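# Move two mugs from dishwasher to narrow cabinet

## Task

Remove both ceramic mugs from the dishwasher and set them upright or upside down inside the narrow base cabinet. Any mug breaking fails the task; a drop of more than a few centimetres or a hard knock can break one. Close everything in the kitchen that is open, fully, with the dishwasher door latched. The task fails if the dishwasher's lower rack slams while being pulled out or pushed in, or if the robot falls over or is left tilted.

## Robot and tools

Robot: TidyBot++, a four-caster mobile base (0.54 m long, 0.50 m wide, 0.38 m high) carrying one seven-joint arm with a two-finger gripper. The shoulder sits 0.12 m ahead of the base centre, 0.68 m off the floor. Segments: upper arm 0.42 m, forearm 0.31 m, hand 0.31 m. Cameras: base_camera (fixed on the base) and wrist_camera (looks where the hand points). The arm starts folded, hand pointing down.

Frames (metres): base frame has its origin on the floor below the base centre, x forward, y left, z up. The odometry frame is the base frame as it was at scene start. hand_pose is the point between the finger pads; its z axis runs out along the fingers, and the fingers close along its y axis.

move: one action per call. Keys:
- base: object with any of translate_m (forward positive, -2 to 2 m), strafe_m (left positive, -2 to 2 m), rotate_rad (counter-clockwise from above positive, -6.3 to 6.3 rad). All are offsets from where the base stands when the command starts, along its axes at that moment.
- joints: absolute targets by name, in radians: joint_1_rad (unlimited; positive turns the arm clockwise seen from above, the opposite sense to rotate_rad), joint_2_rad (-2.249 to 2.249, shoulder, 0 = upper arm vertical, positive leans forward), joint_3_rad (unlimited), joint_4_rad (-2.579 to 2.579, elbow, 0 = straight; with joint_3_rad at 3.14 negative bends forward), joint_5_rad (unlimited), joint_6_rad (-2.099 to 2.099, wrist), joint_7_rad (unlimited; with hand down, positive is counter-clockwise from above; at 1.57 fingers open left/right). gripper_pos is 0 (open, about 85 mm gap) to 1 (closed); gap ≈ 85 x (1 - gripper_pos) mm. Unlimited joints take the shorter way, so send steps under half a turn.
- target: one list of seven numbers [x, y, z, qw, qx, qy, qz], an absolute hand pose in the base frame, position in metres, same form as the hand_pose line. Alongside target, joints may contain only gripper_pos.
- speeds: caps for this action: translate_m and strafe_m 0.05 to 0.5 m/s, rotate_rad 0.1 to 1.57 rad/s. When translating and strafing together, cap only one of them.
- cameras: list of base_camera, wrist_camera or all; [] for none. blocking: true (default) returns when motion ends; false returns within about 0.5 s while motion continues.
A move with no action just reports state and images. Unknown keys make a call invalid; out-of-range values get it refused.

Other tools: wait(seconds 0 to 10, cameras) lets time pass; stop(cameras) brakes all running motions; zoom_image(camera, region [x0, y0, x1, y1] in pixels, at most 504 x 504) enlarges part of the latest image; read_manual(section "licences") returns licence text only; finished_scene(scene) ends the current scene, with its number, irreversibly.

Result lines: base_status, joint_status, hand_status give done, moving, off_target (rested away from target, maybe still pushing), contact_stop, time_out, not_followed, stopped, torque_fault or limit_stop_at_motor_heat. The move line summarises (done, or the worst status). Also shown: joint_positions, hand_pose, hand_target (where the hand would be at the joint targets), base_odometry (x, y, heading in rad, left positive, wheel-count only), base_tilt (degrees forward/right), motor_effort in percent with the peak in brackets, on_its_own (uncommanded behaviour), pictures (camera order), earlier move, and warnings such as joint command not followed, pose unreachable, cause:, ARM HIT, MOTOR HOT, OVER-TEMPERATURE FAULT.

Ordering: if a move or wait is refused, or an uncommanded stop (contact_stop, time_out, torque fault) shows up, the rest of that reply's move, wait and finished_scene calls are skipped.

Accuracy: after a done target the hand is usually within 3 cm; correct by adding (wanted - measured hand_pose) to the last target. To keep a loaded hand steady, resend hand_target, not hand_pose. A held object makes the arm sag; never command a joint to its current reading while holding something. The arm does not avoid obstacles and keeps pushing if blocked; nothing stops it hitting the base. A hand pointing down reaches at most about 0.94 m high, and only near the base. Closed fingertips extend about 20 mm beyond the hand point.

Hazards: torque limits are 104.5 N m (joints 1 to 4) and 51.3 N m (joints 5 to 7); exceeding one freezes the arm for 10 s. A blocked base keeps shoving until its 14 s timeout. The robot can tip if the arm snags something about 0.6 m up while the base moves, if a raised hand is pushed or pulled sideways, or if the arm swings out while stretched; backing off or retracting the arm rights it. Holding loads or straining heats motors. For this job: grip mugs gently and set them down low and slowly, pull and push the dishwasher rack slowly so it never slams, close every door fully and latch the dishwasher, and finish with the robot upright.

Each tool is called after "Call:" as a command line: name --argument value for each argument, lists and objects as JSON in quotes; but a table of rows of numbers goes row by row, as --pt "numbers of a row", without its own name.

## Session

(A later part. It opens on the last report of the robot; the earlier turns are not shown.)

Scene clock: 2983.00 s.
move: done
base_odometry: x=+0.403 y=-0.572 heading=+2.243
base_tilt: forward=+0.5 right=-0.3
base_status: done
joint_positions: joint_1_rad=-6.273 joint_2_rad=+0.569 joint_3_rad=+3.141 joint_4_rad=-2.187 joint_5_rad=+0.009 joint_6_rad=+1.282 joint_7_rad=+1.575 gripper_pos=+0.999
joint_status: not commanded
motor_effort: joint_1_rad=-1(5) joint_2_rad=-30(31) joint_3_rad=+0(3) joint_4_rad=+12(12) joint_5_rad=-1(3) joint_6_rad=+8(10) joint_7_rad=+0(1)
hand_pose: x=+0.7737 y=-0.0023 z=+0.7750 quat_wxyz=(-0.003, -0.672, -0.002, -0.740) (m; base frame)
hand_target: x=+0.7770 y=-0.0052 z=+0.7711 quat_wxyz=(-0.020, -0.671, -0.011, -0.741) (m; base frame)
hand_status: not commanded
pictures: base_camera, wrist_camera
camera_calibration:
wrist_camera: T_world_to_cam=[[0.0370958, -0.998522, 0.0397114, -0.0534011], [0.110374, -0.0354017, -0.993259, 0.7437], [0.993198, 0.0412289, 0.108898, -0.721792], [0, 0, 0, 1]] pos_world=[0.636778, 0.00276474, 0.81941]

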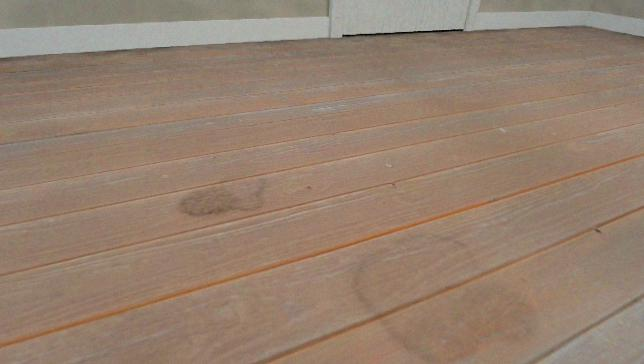

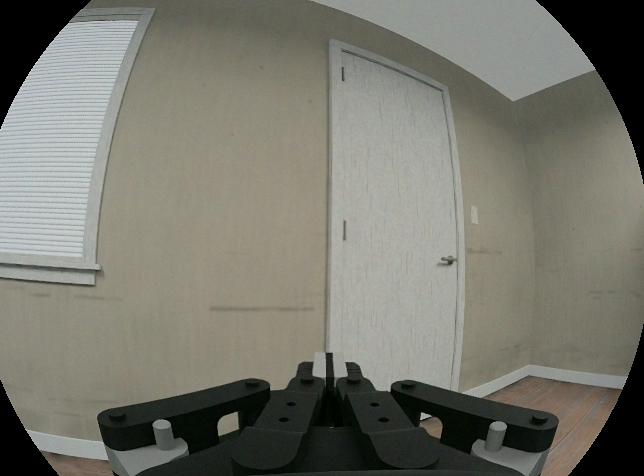

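Call:
move --base '{"rotate_rad": -1.2}' --speeds '{"rotate_rad": 0.8}' --cameras '["wrist_camera", "base_camera"]'

Scene clock: 2987.40 s.
move: done
base_odometry: x=+0.403 y=-0.572 heading=+1.043
base_tilt: forward=+0.5 right=-0.3
base_status: done
joint_positions: joint_1_rad=-6.274 joint_2_rad=+0.569 joint_3_rad=+3.141 joint_4_rad=-2.187 joint_5_rad=+0.009 joint_6_rad=+1.282 joint_7_rad=+1.575 gripper_pos=+0.999
joint_status: not commanded
motor_effort: joint_1_rad=-1(5) joint_2_rad=-30(31) joint_3_rad=+0(3) joint_4_rad=+11(12) joint_5_rad=-1(4) joint_6_rad=+9(10) joint_7_rad=+0(1)
hand_pose: x=+0.7737 y=-0.0019 z=+0.7750 quat_wxyz=(-0.003, -0.672, -0.002, -0.740) (m; base frame)
hand_target: x=+0.7770 y=-0.0052 z=+0.7711 quat_wxyz=(-0.020, -0.671, -0.011, -0.741) (m; base frame)
hand_status: not commanded
pictures: base_camera, wrist_camera
camera_calibration:
wrist_camera: T_world_to_cam=[[0.0377131, -0.998505, 0.0395785, -0.0533853], [0.11039, -0.0352014, -0.993265, 0.743705], [0.993173, 0.0418281, 0.108897, -0.721789], [0, 0, 0, 1]] pos_world=[0.636777, 0.00306516, 0.81941]

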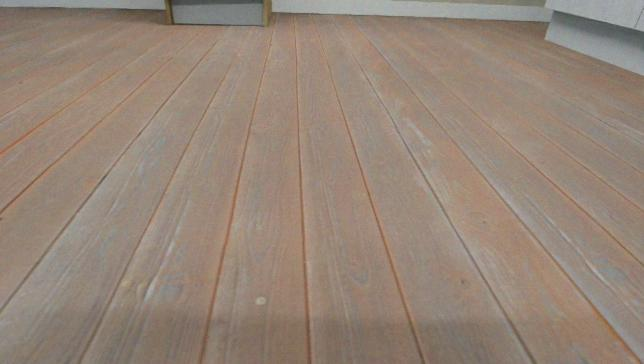

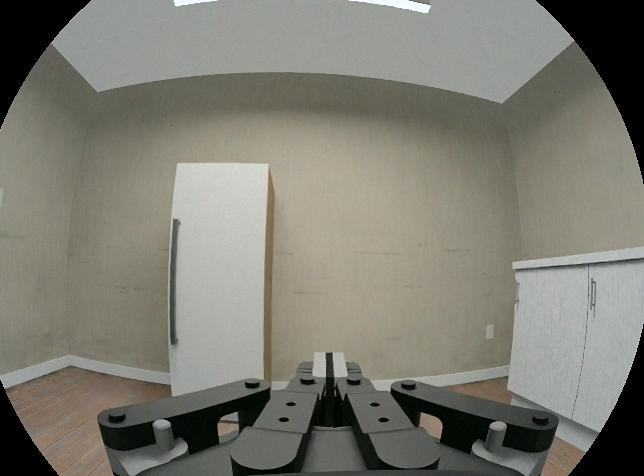

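Call:
zoom_image --camera "wrist_camera" --region '[150, 150, 300, 410]'

Call:
zoom_image --camera "wrist_camera" --region '[494, 230, 644, 450]'

Call:
zoom_image --camera "base_camera" --region '[150, 0, 290, 50]'

Scaled by 1.938.

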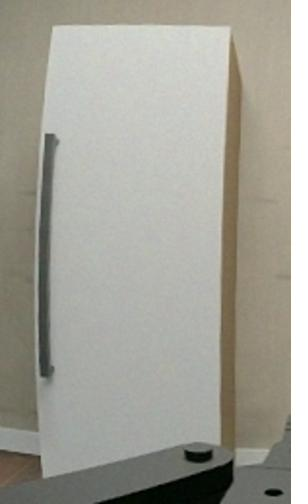

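Scaled by 2.291.

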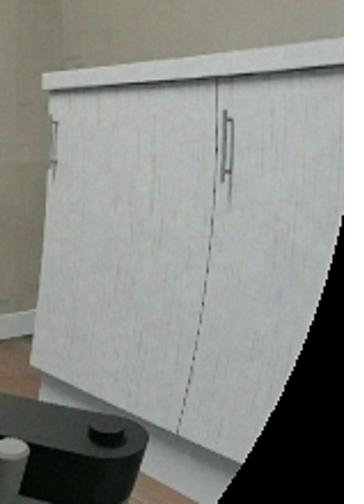

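Scaled by 3.600.

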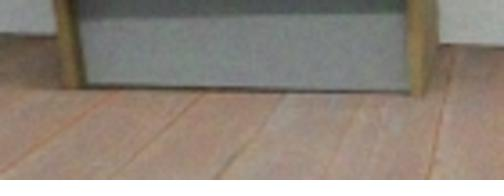

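Call:
zoom_image --camera "wrist_camera" --region '[160, 150, 200, 200]'

Call:
zoom_image --camera "wrist_camera" --region '[250, 150, 290, 200]'

Call:
zoom_image --camera "wrist_camera" --region '[160, 340, 210, 410]'

Call:
zoom_image --camera "wrist_camera" --region '[245, 330, 295, 400]'

Scaled by 10.080.

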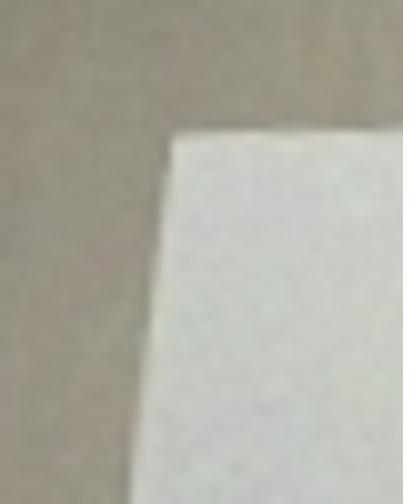

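Scaled by 10.080.

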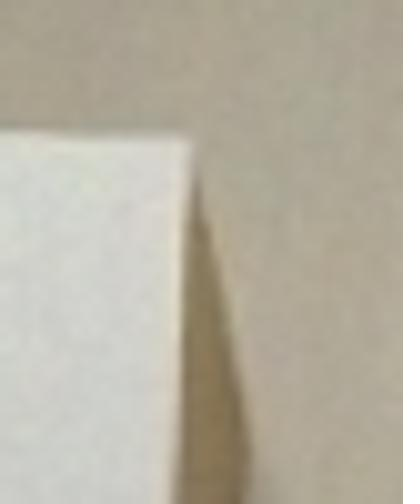

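Scaled by 7.200.

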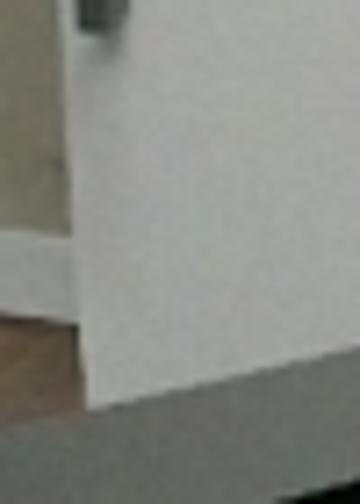

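Scaled by 7.200.

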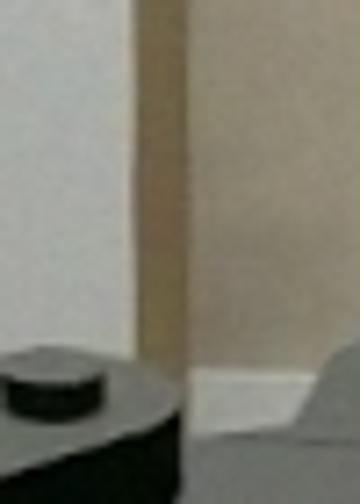

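Call:
move --base '{"translate_m": 0.85, "strafe_m": 1.2}' --speeds '{"translate_m": 0.45}' --cameras '["wrist_camera", "base_camera"]'

Scene clock: 3047.53 s.
move: done
base_odometry: x=-0.207 y=+0.766 heading=+1.043
base_tilt: forward=+0.6 right=-0.3
base_status: done
joint_positions: joint_1_rad=-6.273 joint_2_rad=+0.569 joint_3_rad=+3.141 joint_4_rad=-2.187 joint_5_rad=+0.009 joint_6_rad=+1.282 joint_7_rad=+1.575 gripper_pos=+0.999
joint_status: not commanded
motor_effort: joint_1_rad=-1(4) joint_2_rad=-30(32) joint_3_rad=-1(2) joint_4_rad=+12(13) joint_5_rad=-1(3) joint_6_rad=+9(10) joint_7_rad=+0(1)
hand_pose: x=+0.7737 y=-0.0023 z=+0.7749 quat_wxyz=(-0.003, -0.672, -0.002, -0.740) (m; base frame)
hand_target: x=+0.7770 y=-0.0052 z=+0.7711 quat_wxyz=(-0.020, -0.671, -0.011, -0.741) (m; base frame)
hand_status: not commanded
pictures: base_camera, wrist_camera
camera_calibration:
wrist_camera: T_world_to_cam=[[0.0371111, -0.998526, 0.0396088, -0.0533267], [0.110273, -0.0353021, -0.993274, 0.743666], [0.993208, 0.0412292, 0.1088, -0.721808], [0, 0, 0, 1]] pos_world=[0.636878, 0.00276443, 0.81931]

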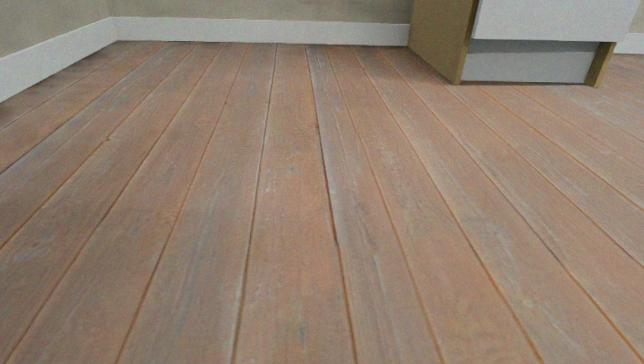

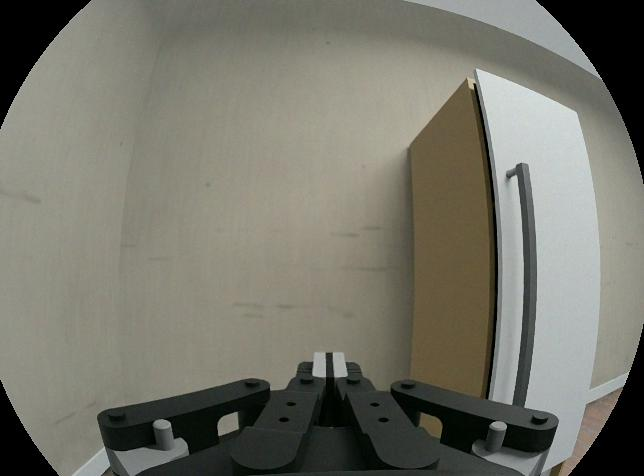

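Call:
zoom_image --camera "wrist_camera" --region '[400, 50, 620, 250]'

Call:
zoom_image --camera "wrist_camera" --region '[400, 240, 620, 440]'

Call:
zoom_image --camera "base_camera" --region '[400, 0, 644, 110]'

Call:
zoom_image --camera "wrist_camera" --region '[455, 60, 515, 120]'

Scaled by 2.291.

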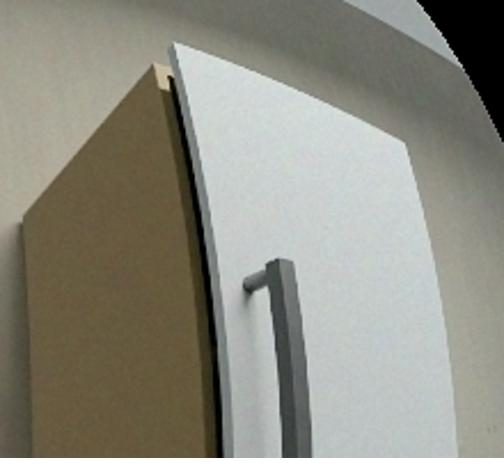

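Scaled by 2.291.

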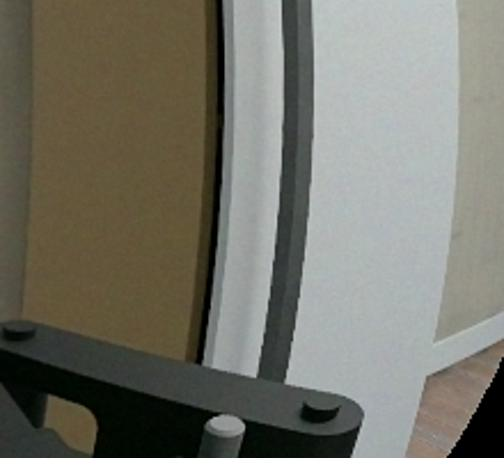

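Scaled by 2.066.

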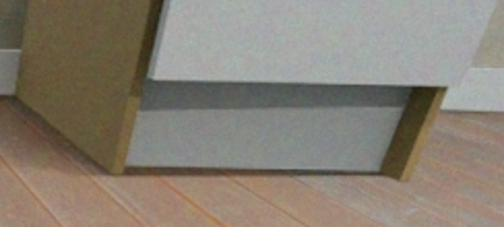

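Scaled by 8.400.

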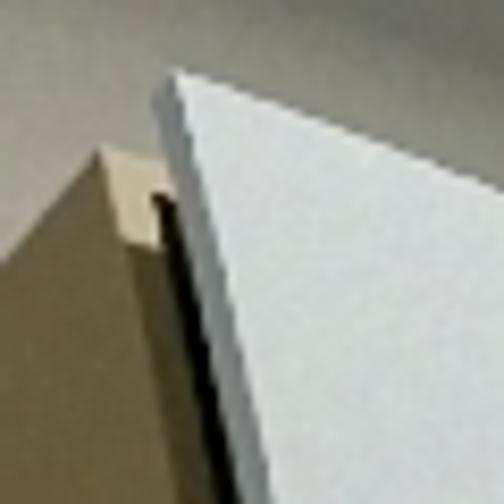

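Call:
zoom_image --camera "wrist_camera" --region '[470, 230, 520, 270]'

Call:
zoom_image --camera "base_camera" --region '[440, 0, 500, 50]'

Scaled by 10.080.

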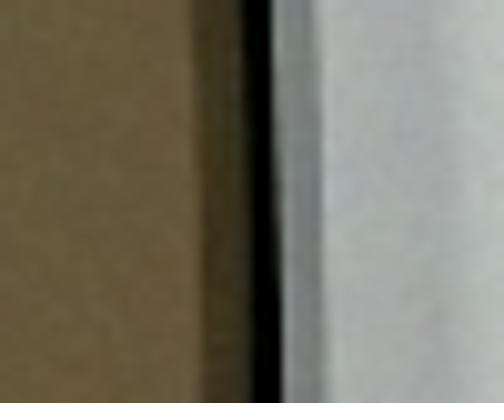

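Scaled by 8.400.

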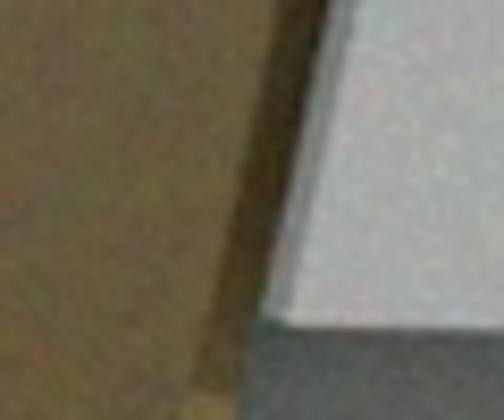

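Call:
move --base '{"strafe_m": -0.646, "rotate_rad": 0.068}' --speeds '{"strafe_m": 0.4, "rotate_rad": 0.4}' --cameras '["wrist_camera", "base_camera"]'

Scene clock: 3104.93 s.
move: done
base_odometry: x=+0.352 y=+0.441 heading=+1.112
base_tilt: forward=+0.6 right=-0.3
base_status: done
joint_positions: joint_1_rad=-6.277 joint_2_rad=+0.569 joint_3_rad=+3.139 joint_4_rad=-2.187 joint_5_rad=+0.009 joint_6_rad=+1.282 joint_7_rad=+1.575 gripper_pos=+0.999
joint_status: not commanded
motor_effort: joint_1_rad=-1(4) joint_2_rad=-30(32) joint_3_rad=+0(3) joint_4_rad=+12(12) joint_5_rad=-1(3) joint_6_rad=+9(10) joint_7_rad=+0(1)
hand_pose: x=+0.7737 y=+0.0017 z=+0.7748 quat_wxyz=(+0.000, -0.672, -0.004, -0.740) (m; base frame)
hand_target: x=+0.7770 y=-0.0052 z=+0.7711 quat_wxyz=(-0.020, -0.671, -0.011, -0.741) (m; base frame)
hand_status: not commanded
pictures: base_camera, wrist_camera
camera_calibration:
wrist_camera: T_world_to_cam=[[0.0434076, -0.998327, 0.0381841, -0.0530672], [0.110241, -0.0332004, -0.99335, 0.743749], [0.992956, 0.0473284, 0.108616, -0.721641], [0, 0, 0, 1]] pos_world=[0.63687, 0.00586839, 0.819211]

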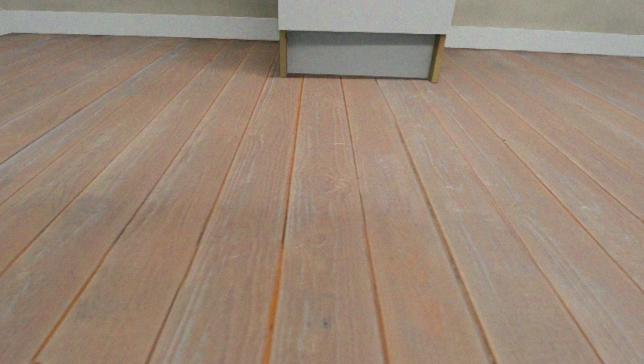

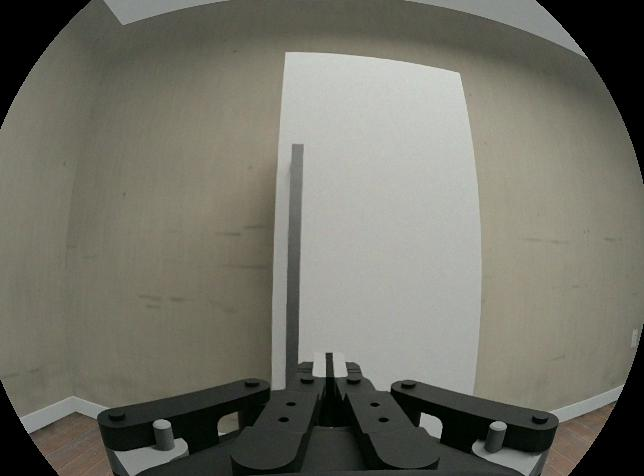

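Call:
move --base '{"translate_m": 0.42, "strafe_m": -0.05}' --speeds '{"translate_m": 0.3}' --cameras '["wrist_camera", "base_camera"]'

Scene clock: 3115.60 s.
move: done
base_odometry: x=+0.583 y=+0.795 heading=+1.111
base_tilt: forward=+0.6 right=-0.3
base_status: done
joint_positions: joint_1_rad=-6.277 joint_2_rad=+0.570 joint_3_rad=+3.139 joint_4_rad=-2.187 joint_5_rad=+0.009 joint_6_rad=+1.282 joint_7_rad=+1.575 gripper_pos=+0.999
joint_status: not commanded
motor_effort: joint_1_rad=-1(1) joint_2_rad=-30(32) joint_3_rad=-1(1) joint_4_rad=+11(13) joint_5_rad=-1(2) joint_6_rad=+9(11) joint_7_rad=+0(0)
hand_pose: x=+0.7738 y=+0.0017 z=+0.7747 quat_wxyz=(+0.000, -0.672, -0.004, -0.740) (m; base frame)
hand_target: x=+0.7770 y=-0.0052 z=+0.7711 quat_wxyz=(-0.020, -0.671, -0.011, -0.741) (m; base frame)
hand_status: not commanded
pictures: base_camera, wrist_camera
camera_calibration:
wrist_camera: T_world_to_cam=[[0.0434076, -0.998327, 0.0381841, -0.0530678], [0.110241, -0.0332004, -0.99335, 0.743639], [0.992956, 0.0473284, 0.108616, -0.72173], [0, 0, 0, 1]] pos_world=[0.63697, 0.00586839, 0.819111]

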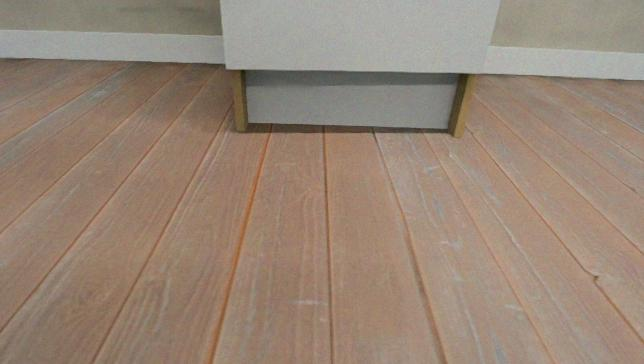

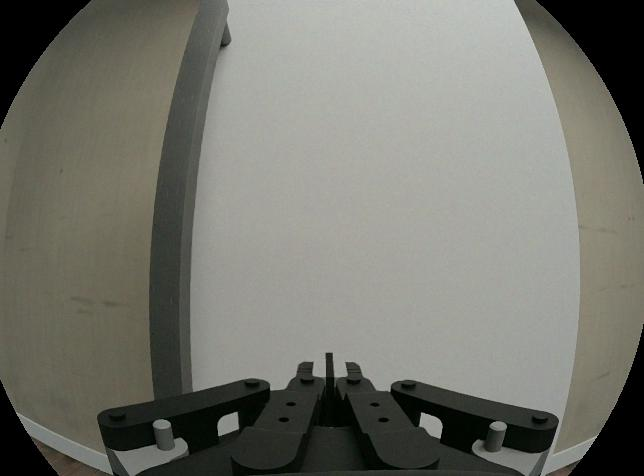

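Call:
move --base '{"translate_m": 0.08}' --speeds '{"translate_m": 0.15}' --cameras '["wrist_camera"]'

Call:
move --base '{"translate_m": 0.025}' --speeds '{"translate_m": 0.06}' --cameras '[]'

Call:
move --base '{"translate_m": 0.02}' --speeds '{"translate_m": 0.06}' --cameras '["wrist_camera"]'

Scene clock: 3122.30 s.
move: done
base_odometry: x=+0.619 y=+0.867 heading=+1.111
base_tilt: forward=+0.6 right=-0.3
base_status: done
joint_positions: joint_1_rad=-6.277 joint_2_rad=+0.570 joint_3_rad=+3.139 joint_4_rad=-2.187 joint_5_rad=+0.009 joint_6_rad=+1.282 joint_7_rad=+1.575 gripper_pos=+0.999
joint_status: not commanded
motor_effort: joint_1_rad=-1(2) joint_2_rad=-30(32) joint_3_rad=+0(1) joint_4_rad=+12(13) joint_5_rad=-1(2) joint_6_rad=+8(10) joint_7_rad=+0(0)
hand_pose: x=+0.7739 y=+0.0017 z=+0.7745 quat_wxyz=(+0.000, -0.672, -0.004, -0.740) (m; base frame)
hand_target: x=+0.7770 y=-0.0052 z=+0.7711 quat_wxyz=(-0.020, -0.671, -0.011, -0.741) (m; base frame)
hand_status: not commanded
pictures: wrist_camera
camera_calibration:
wrist_camera: T_world_to_cam=[[0.0434088, -0.998328, 0.0381761, -0.0530626], [0.110132, -0.0331975, -0.993362, 0.743608], [0.992969, 0.0473251, 0.108506, -0.721736], [0, 0, 0, 1]] pos_world=[0.63707, 0.00586838, 0.819011]

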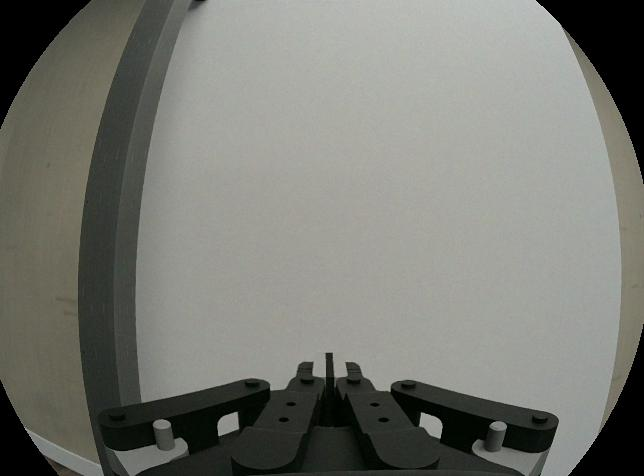

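Scene clock: 3123.23 s.
move: done
base_odometry: x=+0.630 y=+0.890 heading=+1.110
base_tilt: forward=+0.6 right=-0.4
base_status: done
joint_positions: joint_1_rad=-6.277 joint_2_rad=+0.570 joint_3_rad=+3.139 joint_4_rad=-2.187 joint_5_rad=+0.009 joint_6_rad=+1.282 joint_7_rad=+1.575 gripper_pos=+0.999
joint_status: not commanded
motor_effort: joint_1_rad=+0(3) joint_2_rad=-30(32) joint_3_rad=+0(1) joint_4_rad=+12(13) joint_5_rad=-1(2) joint_6_rad=+9(10) joint_7_rad=+0(1)
hand_pose: x=+0.7740 y=+0.0017 z=+0.7745 quat_wxyz=(+0.000, -0.672, -0.004, -0.740) (m; base frame)
hand_target: x=+0.7770 y=-0.0052 z=+0.7711 quat_wxyz=(-0.020, -0.671, -0.011, -0.741) (m; base frame)
hand_status: not commanded
pictures: none
No camera images: "cameras" was empty.

Scene clock: 3124.07 s.
move: done
base_odometry: x=+0.639 y=+0.908 heading=+1.110
base_tilt: forward=+0.5 right=-0.4
base_status: done
joint_positions: joint_1_rad=-6.277 joint_2_rad=+0.570 joint_3_rad=+3.139 joint_4_rad=-2.186 joint_5_rad=+0.009 joint_6_rad=+1.282 joint_7_rad=+1.575 gripper_pos=+0.999
joint_status: not commanded
motor_effort: joint_1_rad=-1(2) joint_2_rad=-30(32) joint_3_rad=+0(1) joint_4_rad=+12(13) joint_5_rad=-1(2) joint_6_rad=+9(10) joint_7_rad=+0(1)
hand_pose: x=+0.7740 y=+0.0017 z=+0.7744 quat_wxyz=(+0.000, -0.672, -0.004, -0.740) (m; base frame)
hand_target: x=+0.7770 y=-0.0052 z=+0.7711 quat_wxyz=(-0.020, -0.671, -0.011, -0.741) (m; base frame)
hand_status: not commanded
pictures: wrist_camera
camera_calibration:
wrist_camera: T_world_to_cam=[[0.0434172, -0.998328, 0.038168, -0.0530618], [0.109934, -0.033198, -0.993384, 0.743641], [0.99299, 0.0473259, 0.108309, -0.721677], [0, 0, 0, 1]] pos_world=[0.637171, 0.00586838, 0.818911]

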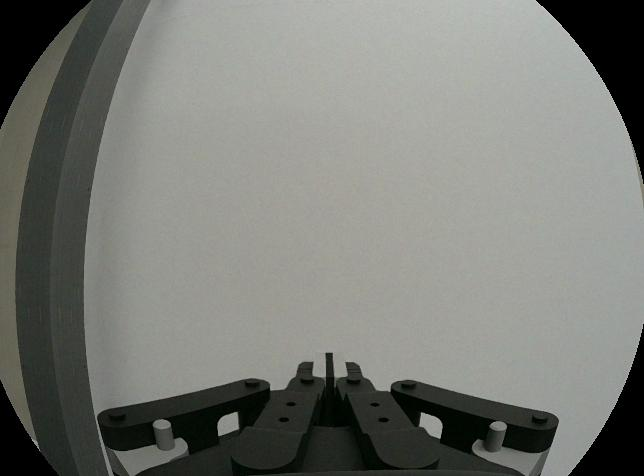

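Call:
move --base '{"translate_m": 0.02}' --speeds '{"translate_m": 0.06}' --cameras '[]'

Call:
move --base '{"translate_m": 0.015}' --speeds '{"translate_m": 0.05}' --cameras '[]'

Call:
move --base '{"translate_m": 0.015}' --speeds '{"translate_m": 0.05}' --cameras '["wrist_camera"]'

Scene clock: 3131.07 s.
move: done
base_odometry: x=+0.648 y=+0.926 heading=+1.109
base_tilt: forward=+0.5 right=-0.4
base_status: done
joint_positions: joint_1_rad=-6.277 joint_2_rad=+0.570 joint_3_rad=+3.139 joint_4_rad=-2.187 joint_5_rad=+0.009 joint_6_rad=+1.282 joint_7_rad=+1.575 gripper_pos=+0.999
joint_status: not commanded
motor_effort: joint_1_rad=-1(2) joint_2_rad=-30(32) joint_3_rad=+0(1) joint_4_rad=+12(17) joint_5_rad=-1(2) joint_6_rad=+9(10) joint_7_rad=+0(1)
hand_pose: x=+0.7739 y=+0.0017 z=+0.7742 quat_wxyz=(+0.000, -0.673, -0.004, -0.740) (m; base frame)
hand_target: x=+0.7770 y=-0.0052 z=+0.7711 quat_wxyz=(-0.020, -0.671, -0.011, -0.741) (m; base frame)
hand_status: not commanded
pictures: none
No camera images: "cameras" was empty.

Scene clock: 3131.87 s.
move: done
base_odometry: x=+0.655 y=+0.939 heading=+1.109
base_tilt: forward=+0.6 right=-0.3
base_status: done
joint_positions: joint_1_rad=-6.277 joint_2_rad=+0.571 joint_3_rad=+3.139 joint_4_rad=-2.187 joint_5_rad=+0.009 joint_6_rad=+1.282 joint_7_rad=+1.575 gripper_pos=+0.999
joint_status: not commanded
motor_effort: joint_1_rad=-1(2) joint_2_rad=-30(33) joint_3_rad=+0(1) joint_4_rad=+12(13) joint_5_rad=-1(2) joint_6_rad=+9(10) joint_7_rad=+1(1)
hand_pose: x=+0.7739 y=+0.0017 z=+0.7742 quat_wxyz=(+0.000, -0.673, -0.004, -0.740) (m; base frame)
hand_target: x=+0.7770 y=-0.0052 z=+0.7711 quat_wxyz=(-0.020, -0.671, -0.011, -0.741) (m; base frame)
hand_status: not commanded
pictures: none
No camera images: "cameras" was empty.

Scene clock: 3132.73 s.
move: done
base_odometry: x=+0.661 y=+0.952 heading=+1.108
base_tilt: forward=+0.6 right=-0.3
base_status: done
joint_positions: joint_1_rad=-6.277 joint_2_rad=+0.551 joint_3_rad=+3.139 joint_4_rad=-2.224 joint_5_rad=+0.009 joint_6_rad=+1.291 joint_7_rad=+1.575 gripper_pos=+0.999
joint_status: not commanded
motor_effort: joint_1_rad=+0(2) joint_2_rad=-24(31) joint_3_rad=+0(1) joint_4_rad=+20(24) joint_5_rad=-1(2) joint_6_rad=+6(9) joint_7_rad=+0(1)
hand_pose: x=+0.7620 y=+0.0018 z=+0.7739 quat_wxyz=(+0.000, -0.676, -0.004, -0.737) (m; base frame)
hand_target: x=+0.7770 y=-0.0052 z=+0.7711 quat_wxyz=(-0.020, -0.671, -0.011, -0.741) (m; base frame)
hand_status: not commanded
pictures: wrist_camera
camera_calibration:
wrist_camera: T_world_to_cam=[[0.043872, -0.998326, 0.0376831, -0.0524767], [0.100938, -0.0330969, -0.994342, 0.752108], [0.993925, 0.0474274, 0.0993175, -0.703489], [0, 0, 0, 1]] pos_world=[0.625601, 0.00586824, 0.819698]

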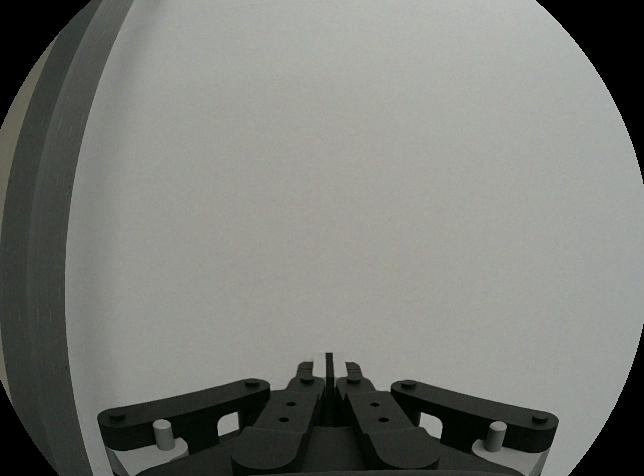

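Call:
move --base '{"translate_m": 0.015}' --speeds '{"translate_m": 0.05}' --cameras '[]'

Call:
move --base '{"translate_m": 0.01}' --speeds '{"translate_m": 0.05}' --cameras '["wrist_camera"]'

Scene clock: 3138.83 s.
move: done
base_odometry: x=+0.668 y=+0.965 heading=+1.108
base_tilt: forward=+0.5 right=-0.3
base_status: done
joint_positions: joint_1_rad=-6.277 joint_2_rad=+0.528 joint_3_rad=+3.138 joint_4_rad=-2.266 joint_5_rad=+0.009 joint_6_rad=+1.301 joint_7_rad=+1.575 gripper_pos=+0.999
joint_status: not commanded
motor_effort: joint_1_rad=+0(1) joint_2_rad=-20(25) joint_3_rad=+2(3) joint_4_rad=+26(31) joint_5_rad=-2(4) joint_6_rad=+5(7) joint_7_rad=+0(1)
hand_pose: x=+0.7483 y=+0.0021 z=+0.7736 quat_wxyz=(+0.000, -0.679, -0.004, -0.734) (m; base frame)
hand_target: x=+0.7770 y=-0.0052 z=+0.7711 quat_wxyz=(-0.020, -0.671, -0.011, -0.741) (m; base frame)
hand_status: not commanded
pictures: none
No camera images: "cameras" was empty.

Scene clock: 3139.57 s.
move: done
base_odometry: x=+0.672 y=+0.973 heading=+1.107
base_tilt: forward=+0.5 right=-0.3
base_status: done
joint_positions: joint_1_rad=-6.277 joint_2_rad=+0.514 joint_3_rad=+3.138 joint_4_rad=-2.293 joint_5_rad=+0.009 joint_6_rad=+1.308 joint_7_rad=+1.575 gripper_pos=+0.999
joint_status: not commanded
motor_effort: joint_1_rad=+2(2) joint_2_rad=-15(20) joint_3_rad=+3(3) joint_4_rad=+30(35) joint_5_rad=-5(5) joint_6_rad=+3(6) joint_7_rad=+0(1)
hand_pose: x=+0.7394 y=+0.0023 z=+0.7735 quat_wxyz=(+0.000, -0.681, -0.004, -0.732) (m; base frame)
hand_target: x=+0.7770 y=-0.0052 z=+0.7711 quat_wxyz=(-0.020, -0.671, -0.011, -0.741) (m; base frame)
hand_status: not commanded
pictures: wrist_camera
camera_calibration:
wrist_camera: T_world_to_cam=[[0.0452808, -0.998304, 0.0365794, -0.0511263], [0.0857473, -0.0325977, -0.995784, 0.766348], [0.995287, 0.0482265, 0.0841259, -0.670306], [0, 0, 0, 1]] pos_world=[0.60375, 0.00626805, 0.821377]

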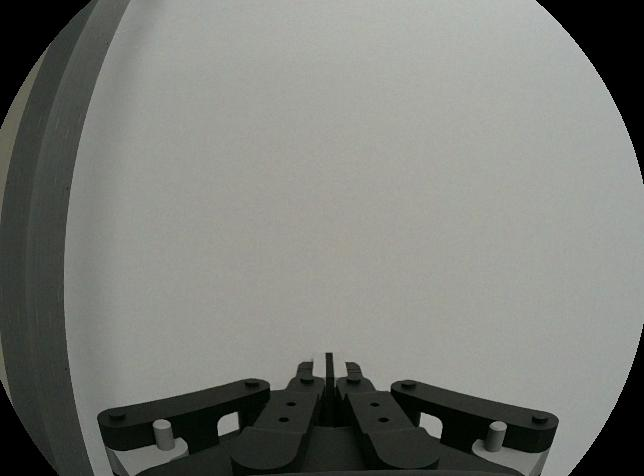

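Call:
move --base '{"translate_m": -0.12}' --speeds '{"translate_m": 0.15}' --cameras '[]'

Call:
move --base '{"translate_m": -0.45, "strafe_m": 0.66}' --speeds '{"translate_m": 0.4}' --cameras '["wrist_camera", "base_camera"]'

Scene clock: 3147.13 s.
move: done
base_odometry: x=+0.619 y=+0.866 heading=+1.107
base_tilt: forward=+0.5 right=-0.3
base_status: done
joint_positions: joint_1_rad=-6.277 joint_2_rad=+0.573 joint_3_rad=+3.138 joint_4_rad=-2.181 joint_5_rad=+0.009 joint_6_rad=+1.306 joint_7_rad=+1.575 gripper_pos=+0.999
joint_status: not commanded
motor_effort: joint_1_rad=-1(3) joint_2_rad=-30(33) joint_3_rad=+0(3) joint_4_rad=+12(30) joint_5_rad=-2(4) joint_6_rad=+9(10) joint_7_rad=+0(1)
hand_pose: x=+0.7748 y=+0.0019 z=+0.7823 quat_wxyz=(+0.000, -0.663, -0.004, -0.749) (m; base frame)
hand_target: x=+0.7770 y=-0.0052 z=+0.7711 quat_wxyz=(-0.020, -0.671, -0.011, -0.741) (m; base frame)
hand_status: not commanded
pictures: none
No camera images: "cameras" was empty.

Scene clock: 3150.30 s.
move: done
base_odometry: x=-0.173 y=+0.758 heading=+1.108
base_tilt: forward=+0.5 right=-0.4
base_status: done
joint_positions: joint_1_rad=-6.277 joint_2_rad=+0.573 joint_3_rad=+3.138 joint_4_rad=-2.181 joint_5_rad=+0.009 joint_6_rad=+1.306 joint_7_rad=+1.575 gripper_pos=+0.999
joint_status: not commanded
motor_effort: joint_1_rad=-1(3) joint_2_rad=-30(31) joint_3_rad=+0(2) joint_4_rad=+12(13) joint_5_rad=-2(3) joint_6_rad=+9(10) joint_7_rad=+0(1)
hand_pose: x=+0.7748 y=+0.0017 z=+0.7823 quat_wxyz=(+0.000, -0.663, -0.004, -0.749) (m; base frame)
hand_target: x=+0.7770 y=-0.0052 z=+0.7711 quat_wxyz=(-0.020, -0.671, -0.011, -0.741) (m; base frame)
hand_status: not commanded
pictures: base_camera, wrist_camera
camera_calibration:
wrist_camera: T_world_to_cam=[[0.0424381, -0.998338, 0.0390028, -0.053371], [0.136023, -0.0329011, -0.990159, 0.728619], [0.989796, 0.0473258, 0.1344, -0.74119], [0, 0, 0, 1]] pos_world=[0.636783, 0.00576745, 0.823146]

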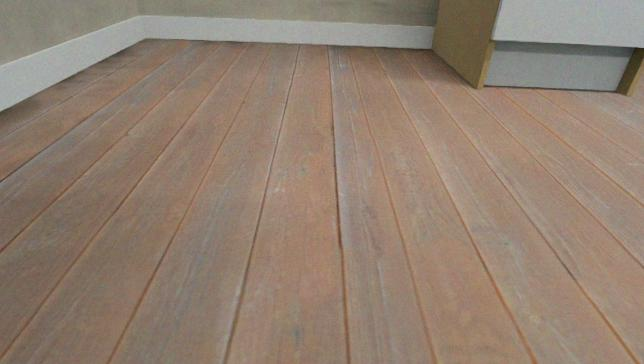

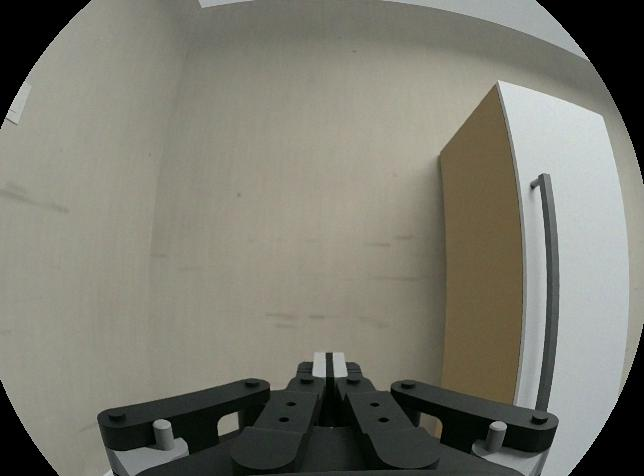

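Call:
zoom_image --camera "wrist_camera" --region '[440, 70, 640, 270]'

Call:
zoom_image --camera "base_camera" --region '[420, 0, 644, 100]'

Call:
zoom_image --camera "wrist_camera" --region '[490, 230, 550, 290]'

Scaled by 2.520.

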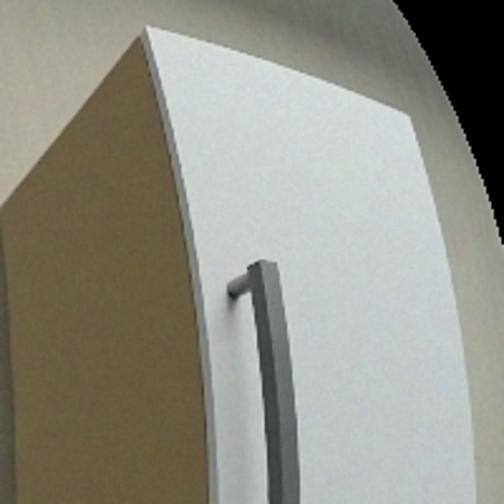

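Scaled by 2.250.

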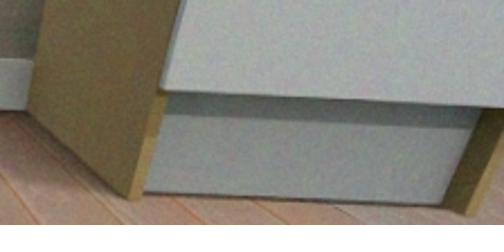

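Scaled by 8.400.

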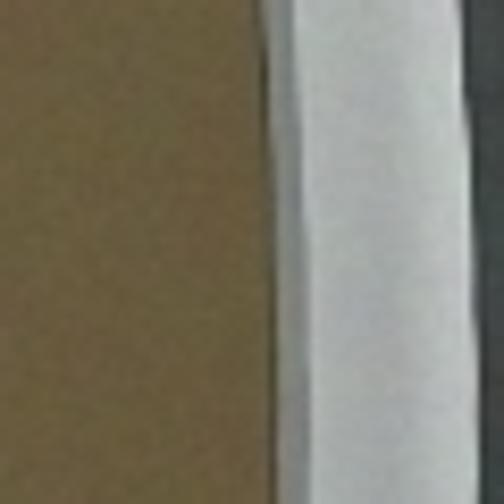

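Call:
move --base '{"rotate_rad": -1.57}' --speeds '{"rotate_rad": 0.8}' --cameras '["wrist_camera", "base_camera"]'

Scene clock: 3163.13 s.
move: done
base_odometry: x=-0.173 y=+0.758 heading=-0.462
base_tilt: forward=+0.6 right=-0.3
base_status: done
joint_positions: joint_1_rad=-6.275 joint_2_rad=+0.573 joint_3_rad=+3.140 joint_4_rad=-2.181 joint_5_rad=+0.009 joint_6_rad=+1.306 joint_7_rad=+1.575 gripper_pos=+0.999
joint_status: not commanded
motor_effort: joint_1_rad=+0(5) joint_2_rad=-30(32) joint_3_rad=-1(3) joint_4_rad=+12(12) joint_5_rad=-2(3) joint_6_rad=+9(10) joint_7_rad=+0(1)
hand_pose: x=+0.7748 y=-0.0010 z=+0.7822 quat_wxyz=(-0.002, -0.663, -0.003, -0.749) (m; base frame)
hand_target: x=+0.7770 y=-0.0052 z=+0.7711 quat_wxyz=(-0.020, -0.671, -0.011, -0.741) (m; base frame)
hand_status: not commanded
pictures: base_camera, wrist_camera
camera_calibration:
wrist_camera: T_world_to_cam=[[0.0381511, -0.998466, 0.0401285, -0.0536695], [0.135923, -0.0345993, -0.990115, 0.728567], [0.989985, 0.0432283, 0.134395, -0.741296], [0, 0, 0, 1]] pos_world=[0.636889, 0.00366569, 0.823145]

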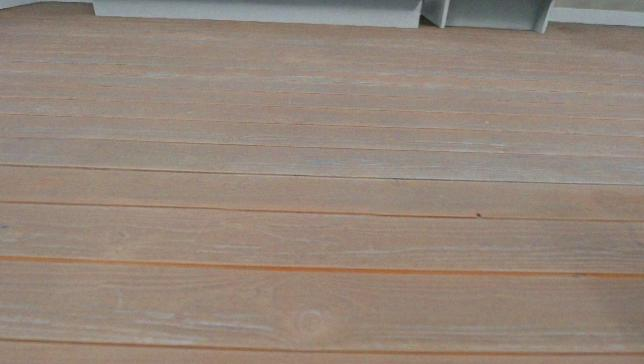

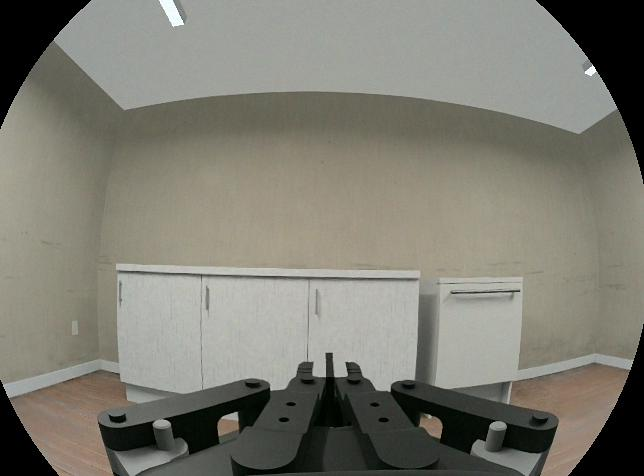

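Call:
zoom_image --camera "wrist_camera" --region '[100, 250, 440, 420]'

Call:
zoom_image --camera "wrist_camera" --region '[180, 255, 330, 355]'

Call:
zoom_image --camera "wrist_camera" --region '[100, 250, 220, 400]'

Call:
zoom_image --camera "wrist_camera" --region '[400, 260, 540, 420]'

Scaled by 1.482.

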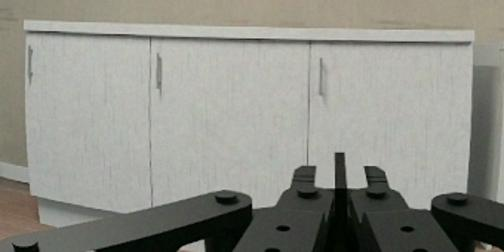

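Scaled by 3.360.

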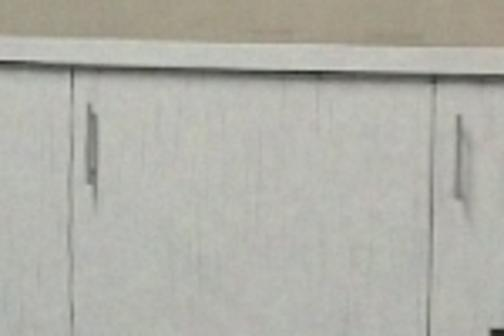

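Scaled by 3.360.

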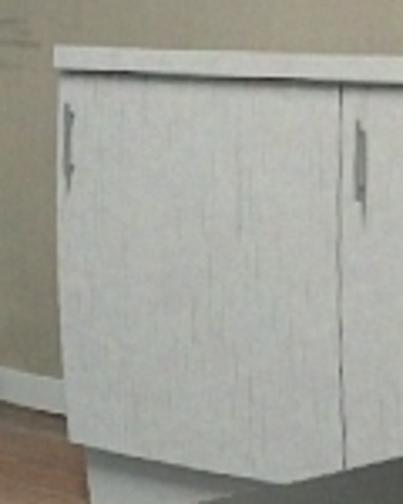

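Scaled by 3.150.

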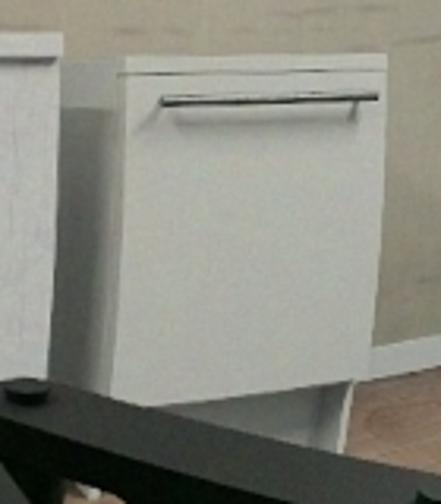

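Call:
move --base '{"translate_m": 1.22, "strafe_m": 0.5}' --speeds '{"translate_m": 0.45}' --cameras '["wrist_camera", "base_camera"]'

Call:
move --base '{"strafe_m": 0.65}' --speeds '{"strafe_m": 0.4}' --cameras '["wrist_camera", "base_camera"]'

Scene clock: 3197.20 s.
move: done
base_odometry: x=+1.142 y=+0.662 heading=-0.462
base_tilt: forward=+0.6 right=-0.4
base_status: done
joint_positions: joint_1_rad=-6.275 joint_2_rad=+0.573 joint_3_rad=+3.140 joint_4_rad=-2.181 joint_5_rad=+0.009 joint_6_rad=+1.306 joint_7_rad=+1.575 gripper_pos=+0.999
joint_status: not commanded
motor_effort: joint_1_rad=-1(2) joint_2_rad=-30(32) joint_3_rad=+0(1) joint_4_rad=+12(13) joint_5_rad=-1(3) joint_6_rad=+9(10) joint_7_rad=+0(1)
hand_pose: x=+0.7748 y=-0.0010 z=+0.7823 quat_wxyz=(-0.002, -0.663, -0.003, -0.749) (m; base frame)
hand_target: x=+0.7770 y=-0.0052 z=+0.7711 quat_wxyz=(-0.020, -0.671, -0.011, -0.741) (m; base frame)
hand_status: not commanded
pictures: base_camera, wrist_camera
camera_calibration:
wrist_camera: T_world_to_cam=[[0.0381511, -0.998466, 0.0401285, -0.0536695], [0.135923, -0.0345993, -0.990115, 0.728567], [0.989985, 0.0432283, 0.134395, -0.741296], [0, 0, 0, 1]] pos_world=[0.636889, 0.00366569, 0.823145]

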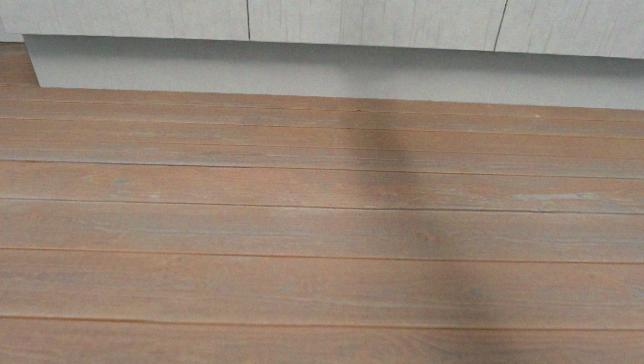

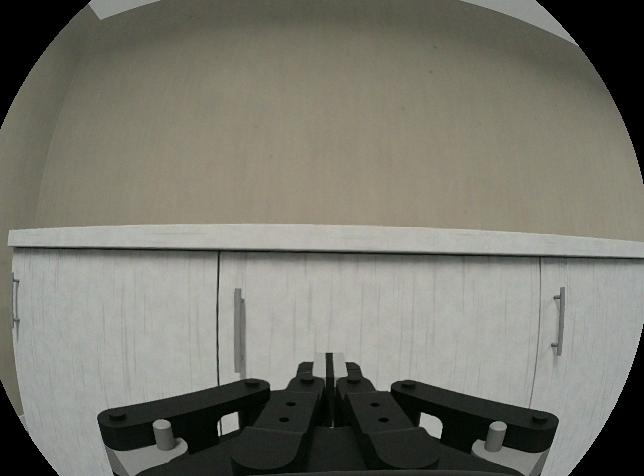

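Scene clock: 3202.17 s.
move: time_out
base_odometry: x=+1.431 y=+1.242 heading=-0.465
base_tilt: forward=+0.6 right=-0.3
base_status: strafe_m time_out (by the wheels' count: +0.647 of +0.650)
joint_positions: joint_1_rad=-6.280 joint_2_rad=+0.576 joint_3_rad=+3.137 joint_4_rad=-2.183 joint_5_rad=+0.008 joint_6_rad=+1.305 joint_7_rad=+1.575 gripper_pos=+0.999
joint_status: not commanded
motor_effort: joint_1_rad=-1(13) joint_2_rad=-30(36) joint_3_rad=+0(5) joint_4_rad=+12(16) joint_5_rad=-1(4) joint_6_rad=+10(11) joint_7_rad=+0(1)
hand_pose: x=+0.7747 y=+0.0038 z=+0.7794 quat_wxyz=(+0.001, -0.664, -0.004, -0.747) (m; base frame)
hand_target: x=+0.7770 y=-0.0052 z=+0.7711 quat_wxyz=(-0.020, -0.671, -0.011, -0.741) (m; base frame)
hand_status: not commanded
pictures: base_camera, wrist_camera
camera_calibration:
wrist_camera: T_world_to_cam=[[0.0455237, -0.99823, 0.0382613, -0.0529479], [0.131202, -0.0319946, -0.990839, 0.730097], [0.99031, 0.0501267, 0.129514, -0.737422], [0, 0, 0, 1]] pos_world=[0.636896, 0.00746943, 0.820941]

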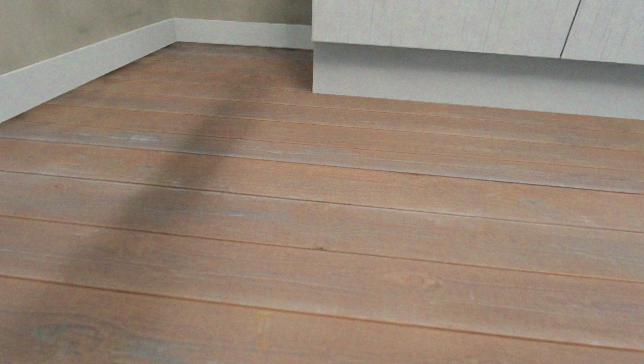

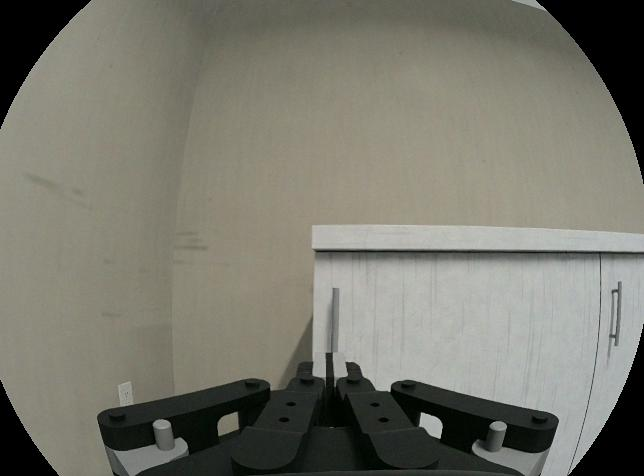

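Call:
move --base '{"translate_m": 0.06, "strafe_m": -0.04}' --speeds '{"translate_m": 0.2}' --cameras '["wrist_camera", "base_camera"]'

Scene clock: 3209.70 s.
move: done
base_odometry: x=+1.467 y=+1.179 heading=-0.464
base_tilt: forward=+0.5 right=-0.3
base_status: done
joint_positions: joint_1_rad=-6.280 joint_2_rad=+0.576 joint_3_rad=+3.138 joint_4_rad=-2.183 joint_5_rad=+0.008 joint_6_rad=+1.305 joint_7_rad=+1.575 gripper_pos=+0.999
joint_status: not commanded
motor_effort: joint_1_rad=-1(3) joint_2_rad=-30(32) joint_3_rad=+0(1) joint_4_rad=+12(13) joint_5_rad=-2(2) joint_6_rad=+9(10) joint_7_rad=+0(1)
hand_pose: x=+0.7748 y=+0.0036 z=+0.7794 quat_wxyz=(+0.001, -0.664, -0.004, -0.747) (m; base frame)
hand_target: x=+0.7770 y=-0.0052 z=+0.7711 quat_wxyz=(-0.020, -0.671, -0.011, -0.741) (m; base frame)
hand_status: not commanded
pictures: base_camera, wrist_camera
camera_calibration:
wrist_camera: T_world_to_cam=[[0.0452131, -0.998242, 0.0383273, -0.0529087], [0.131197, -0.0321007, -0.990837, 0.730083], [0.990325, 0.0498272, 0.129515, -0.737524], [0, 0, 0, 1]] pos_world=[0.636996, 0.00736925, 0.820941]

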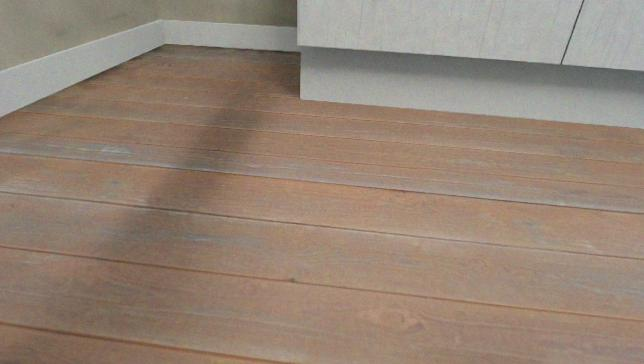

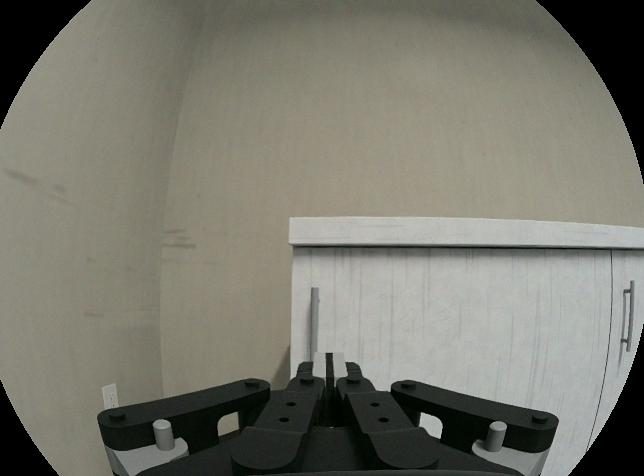

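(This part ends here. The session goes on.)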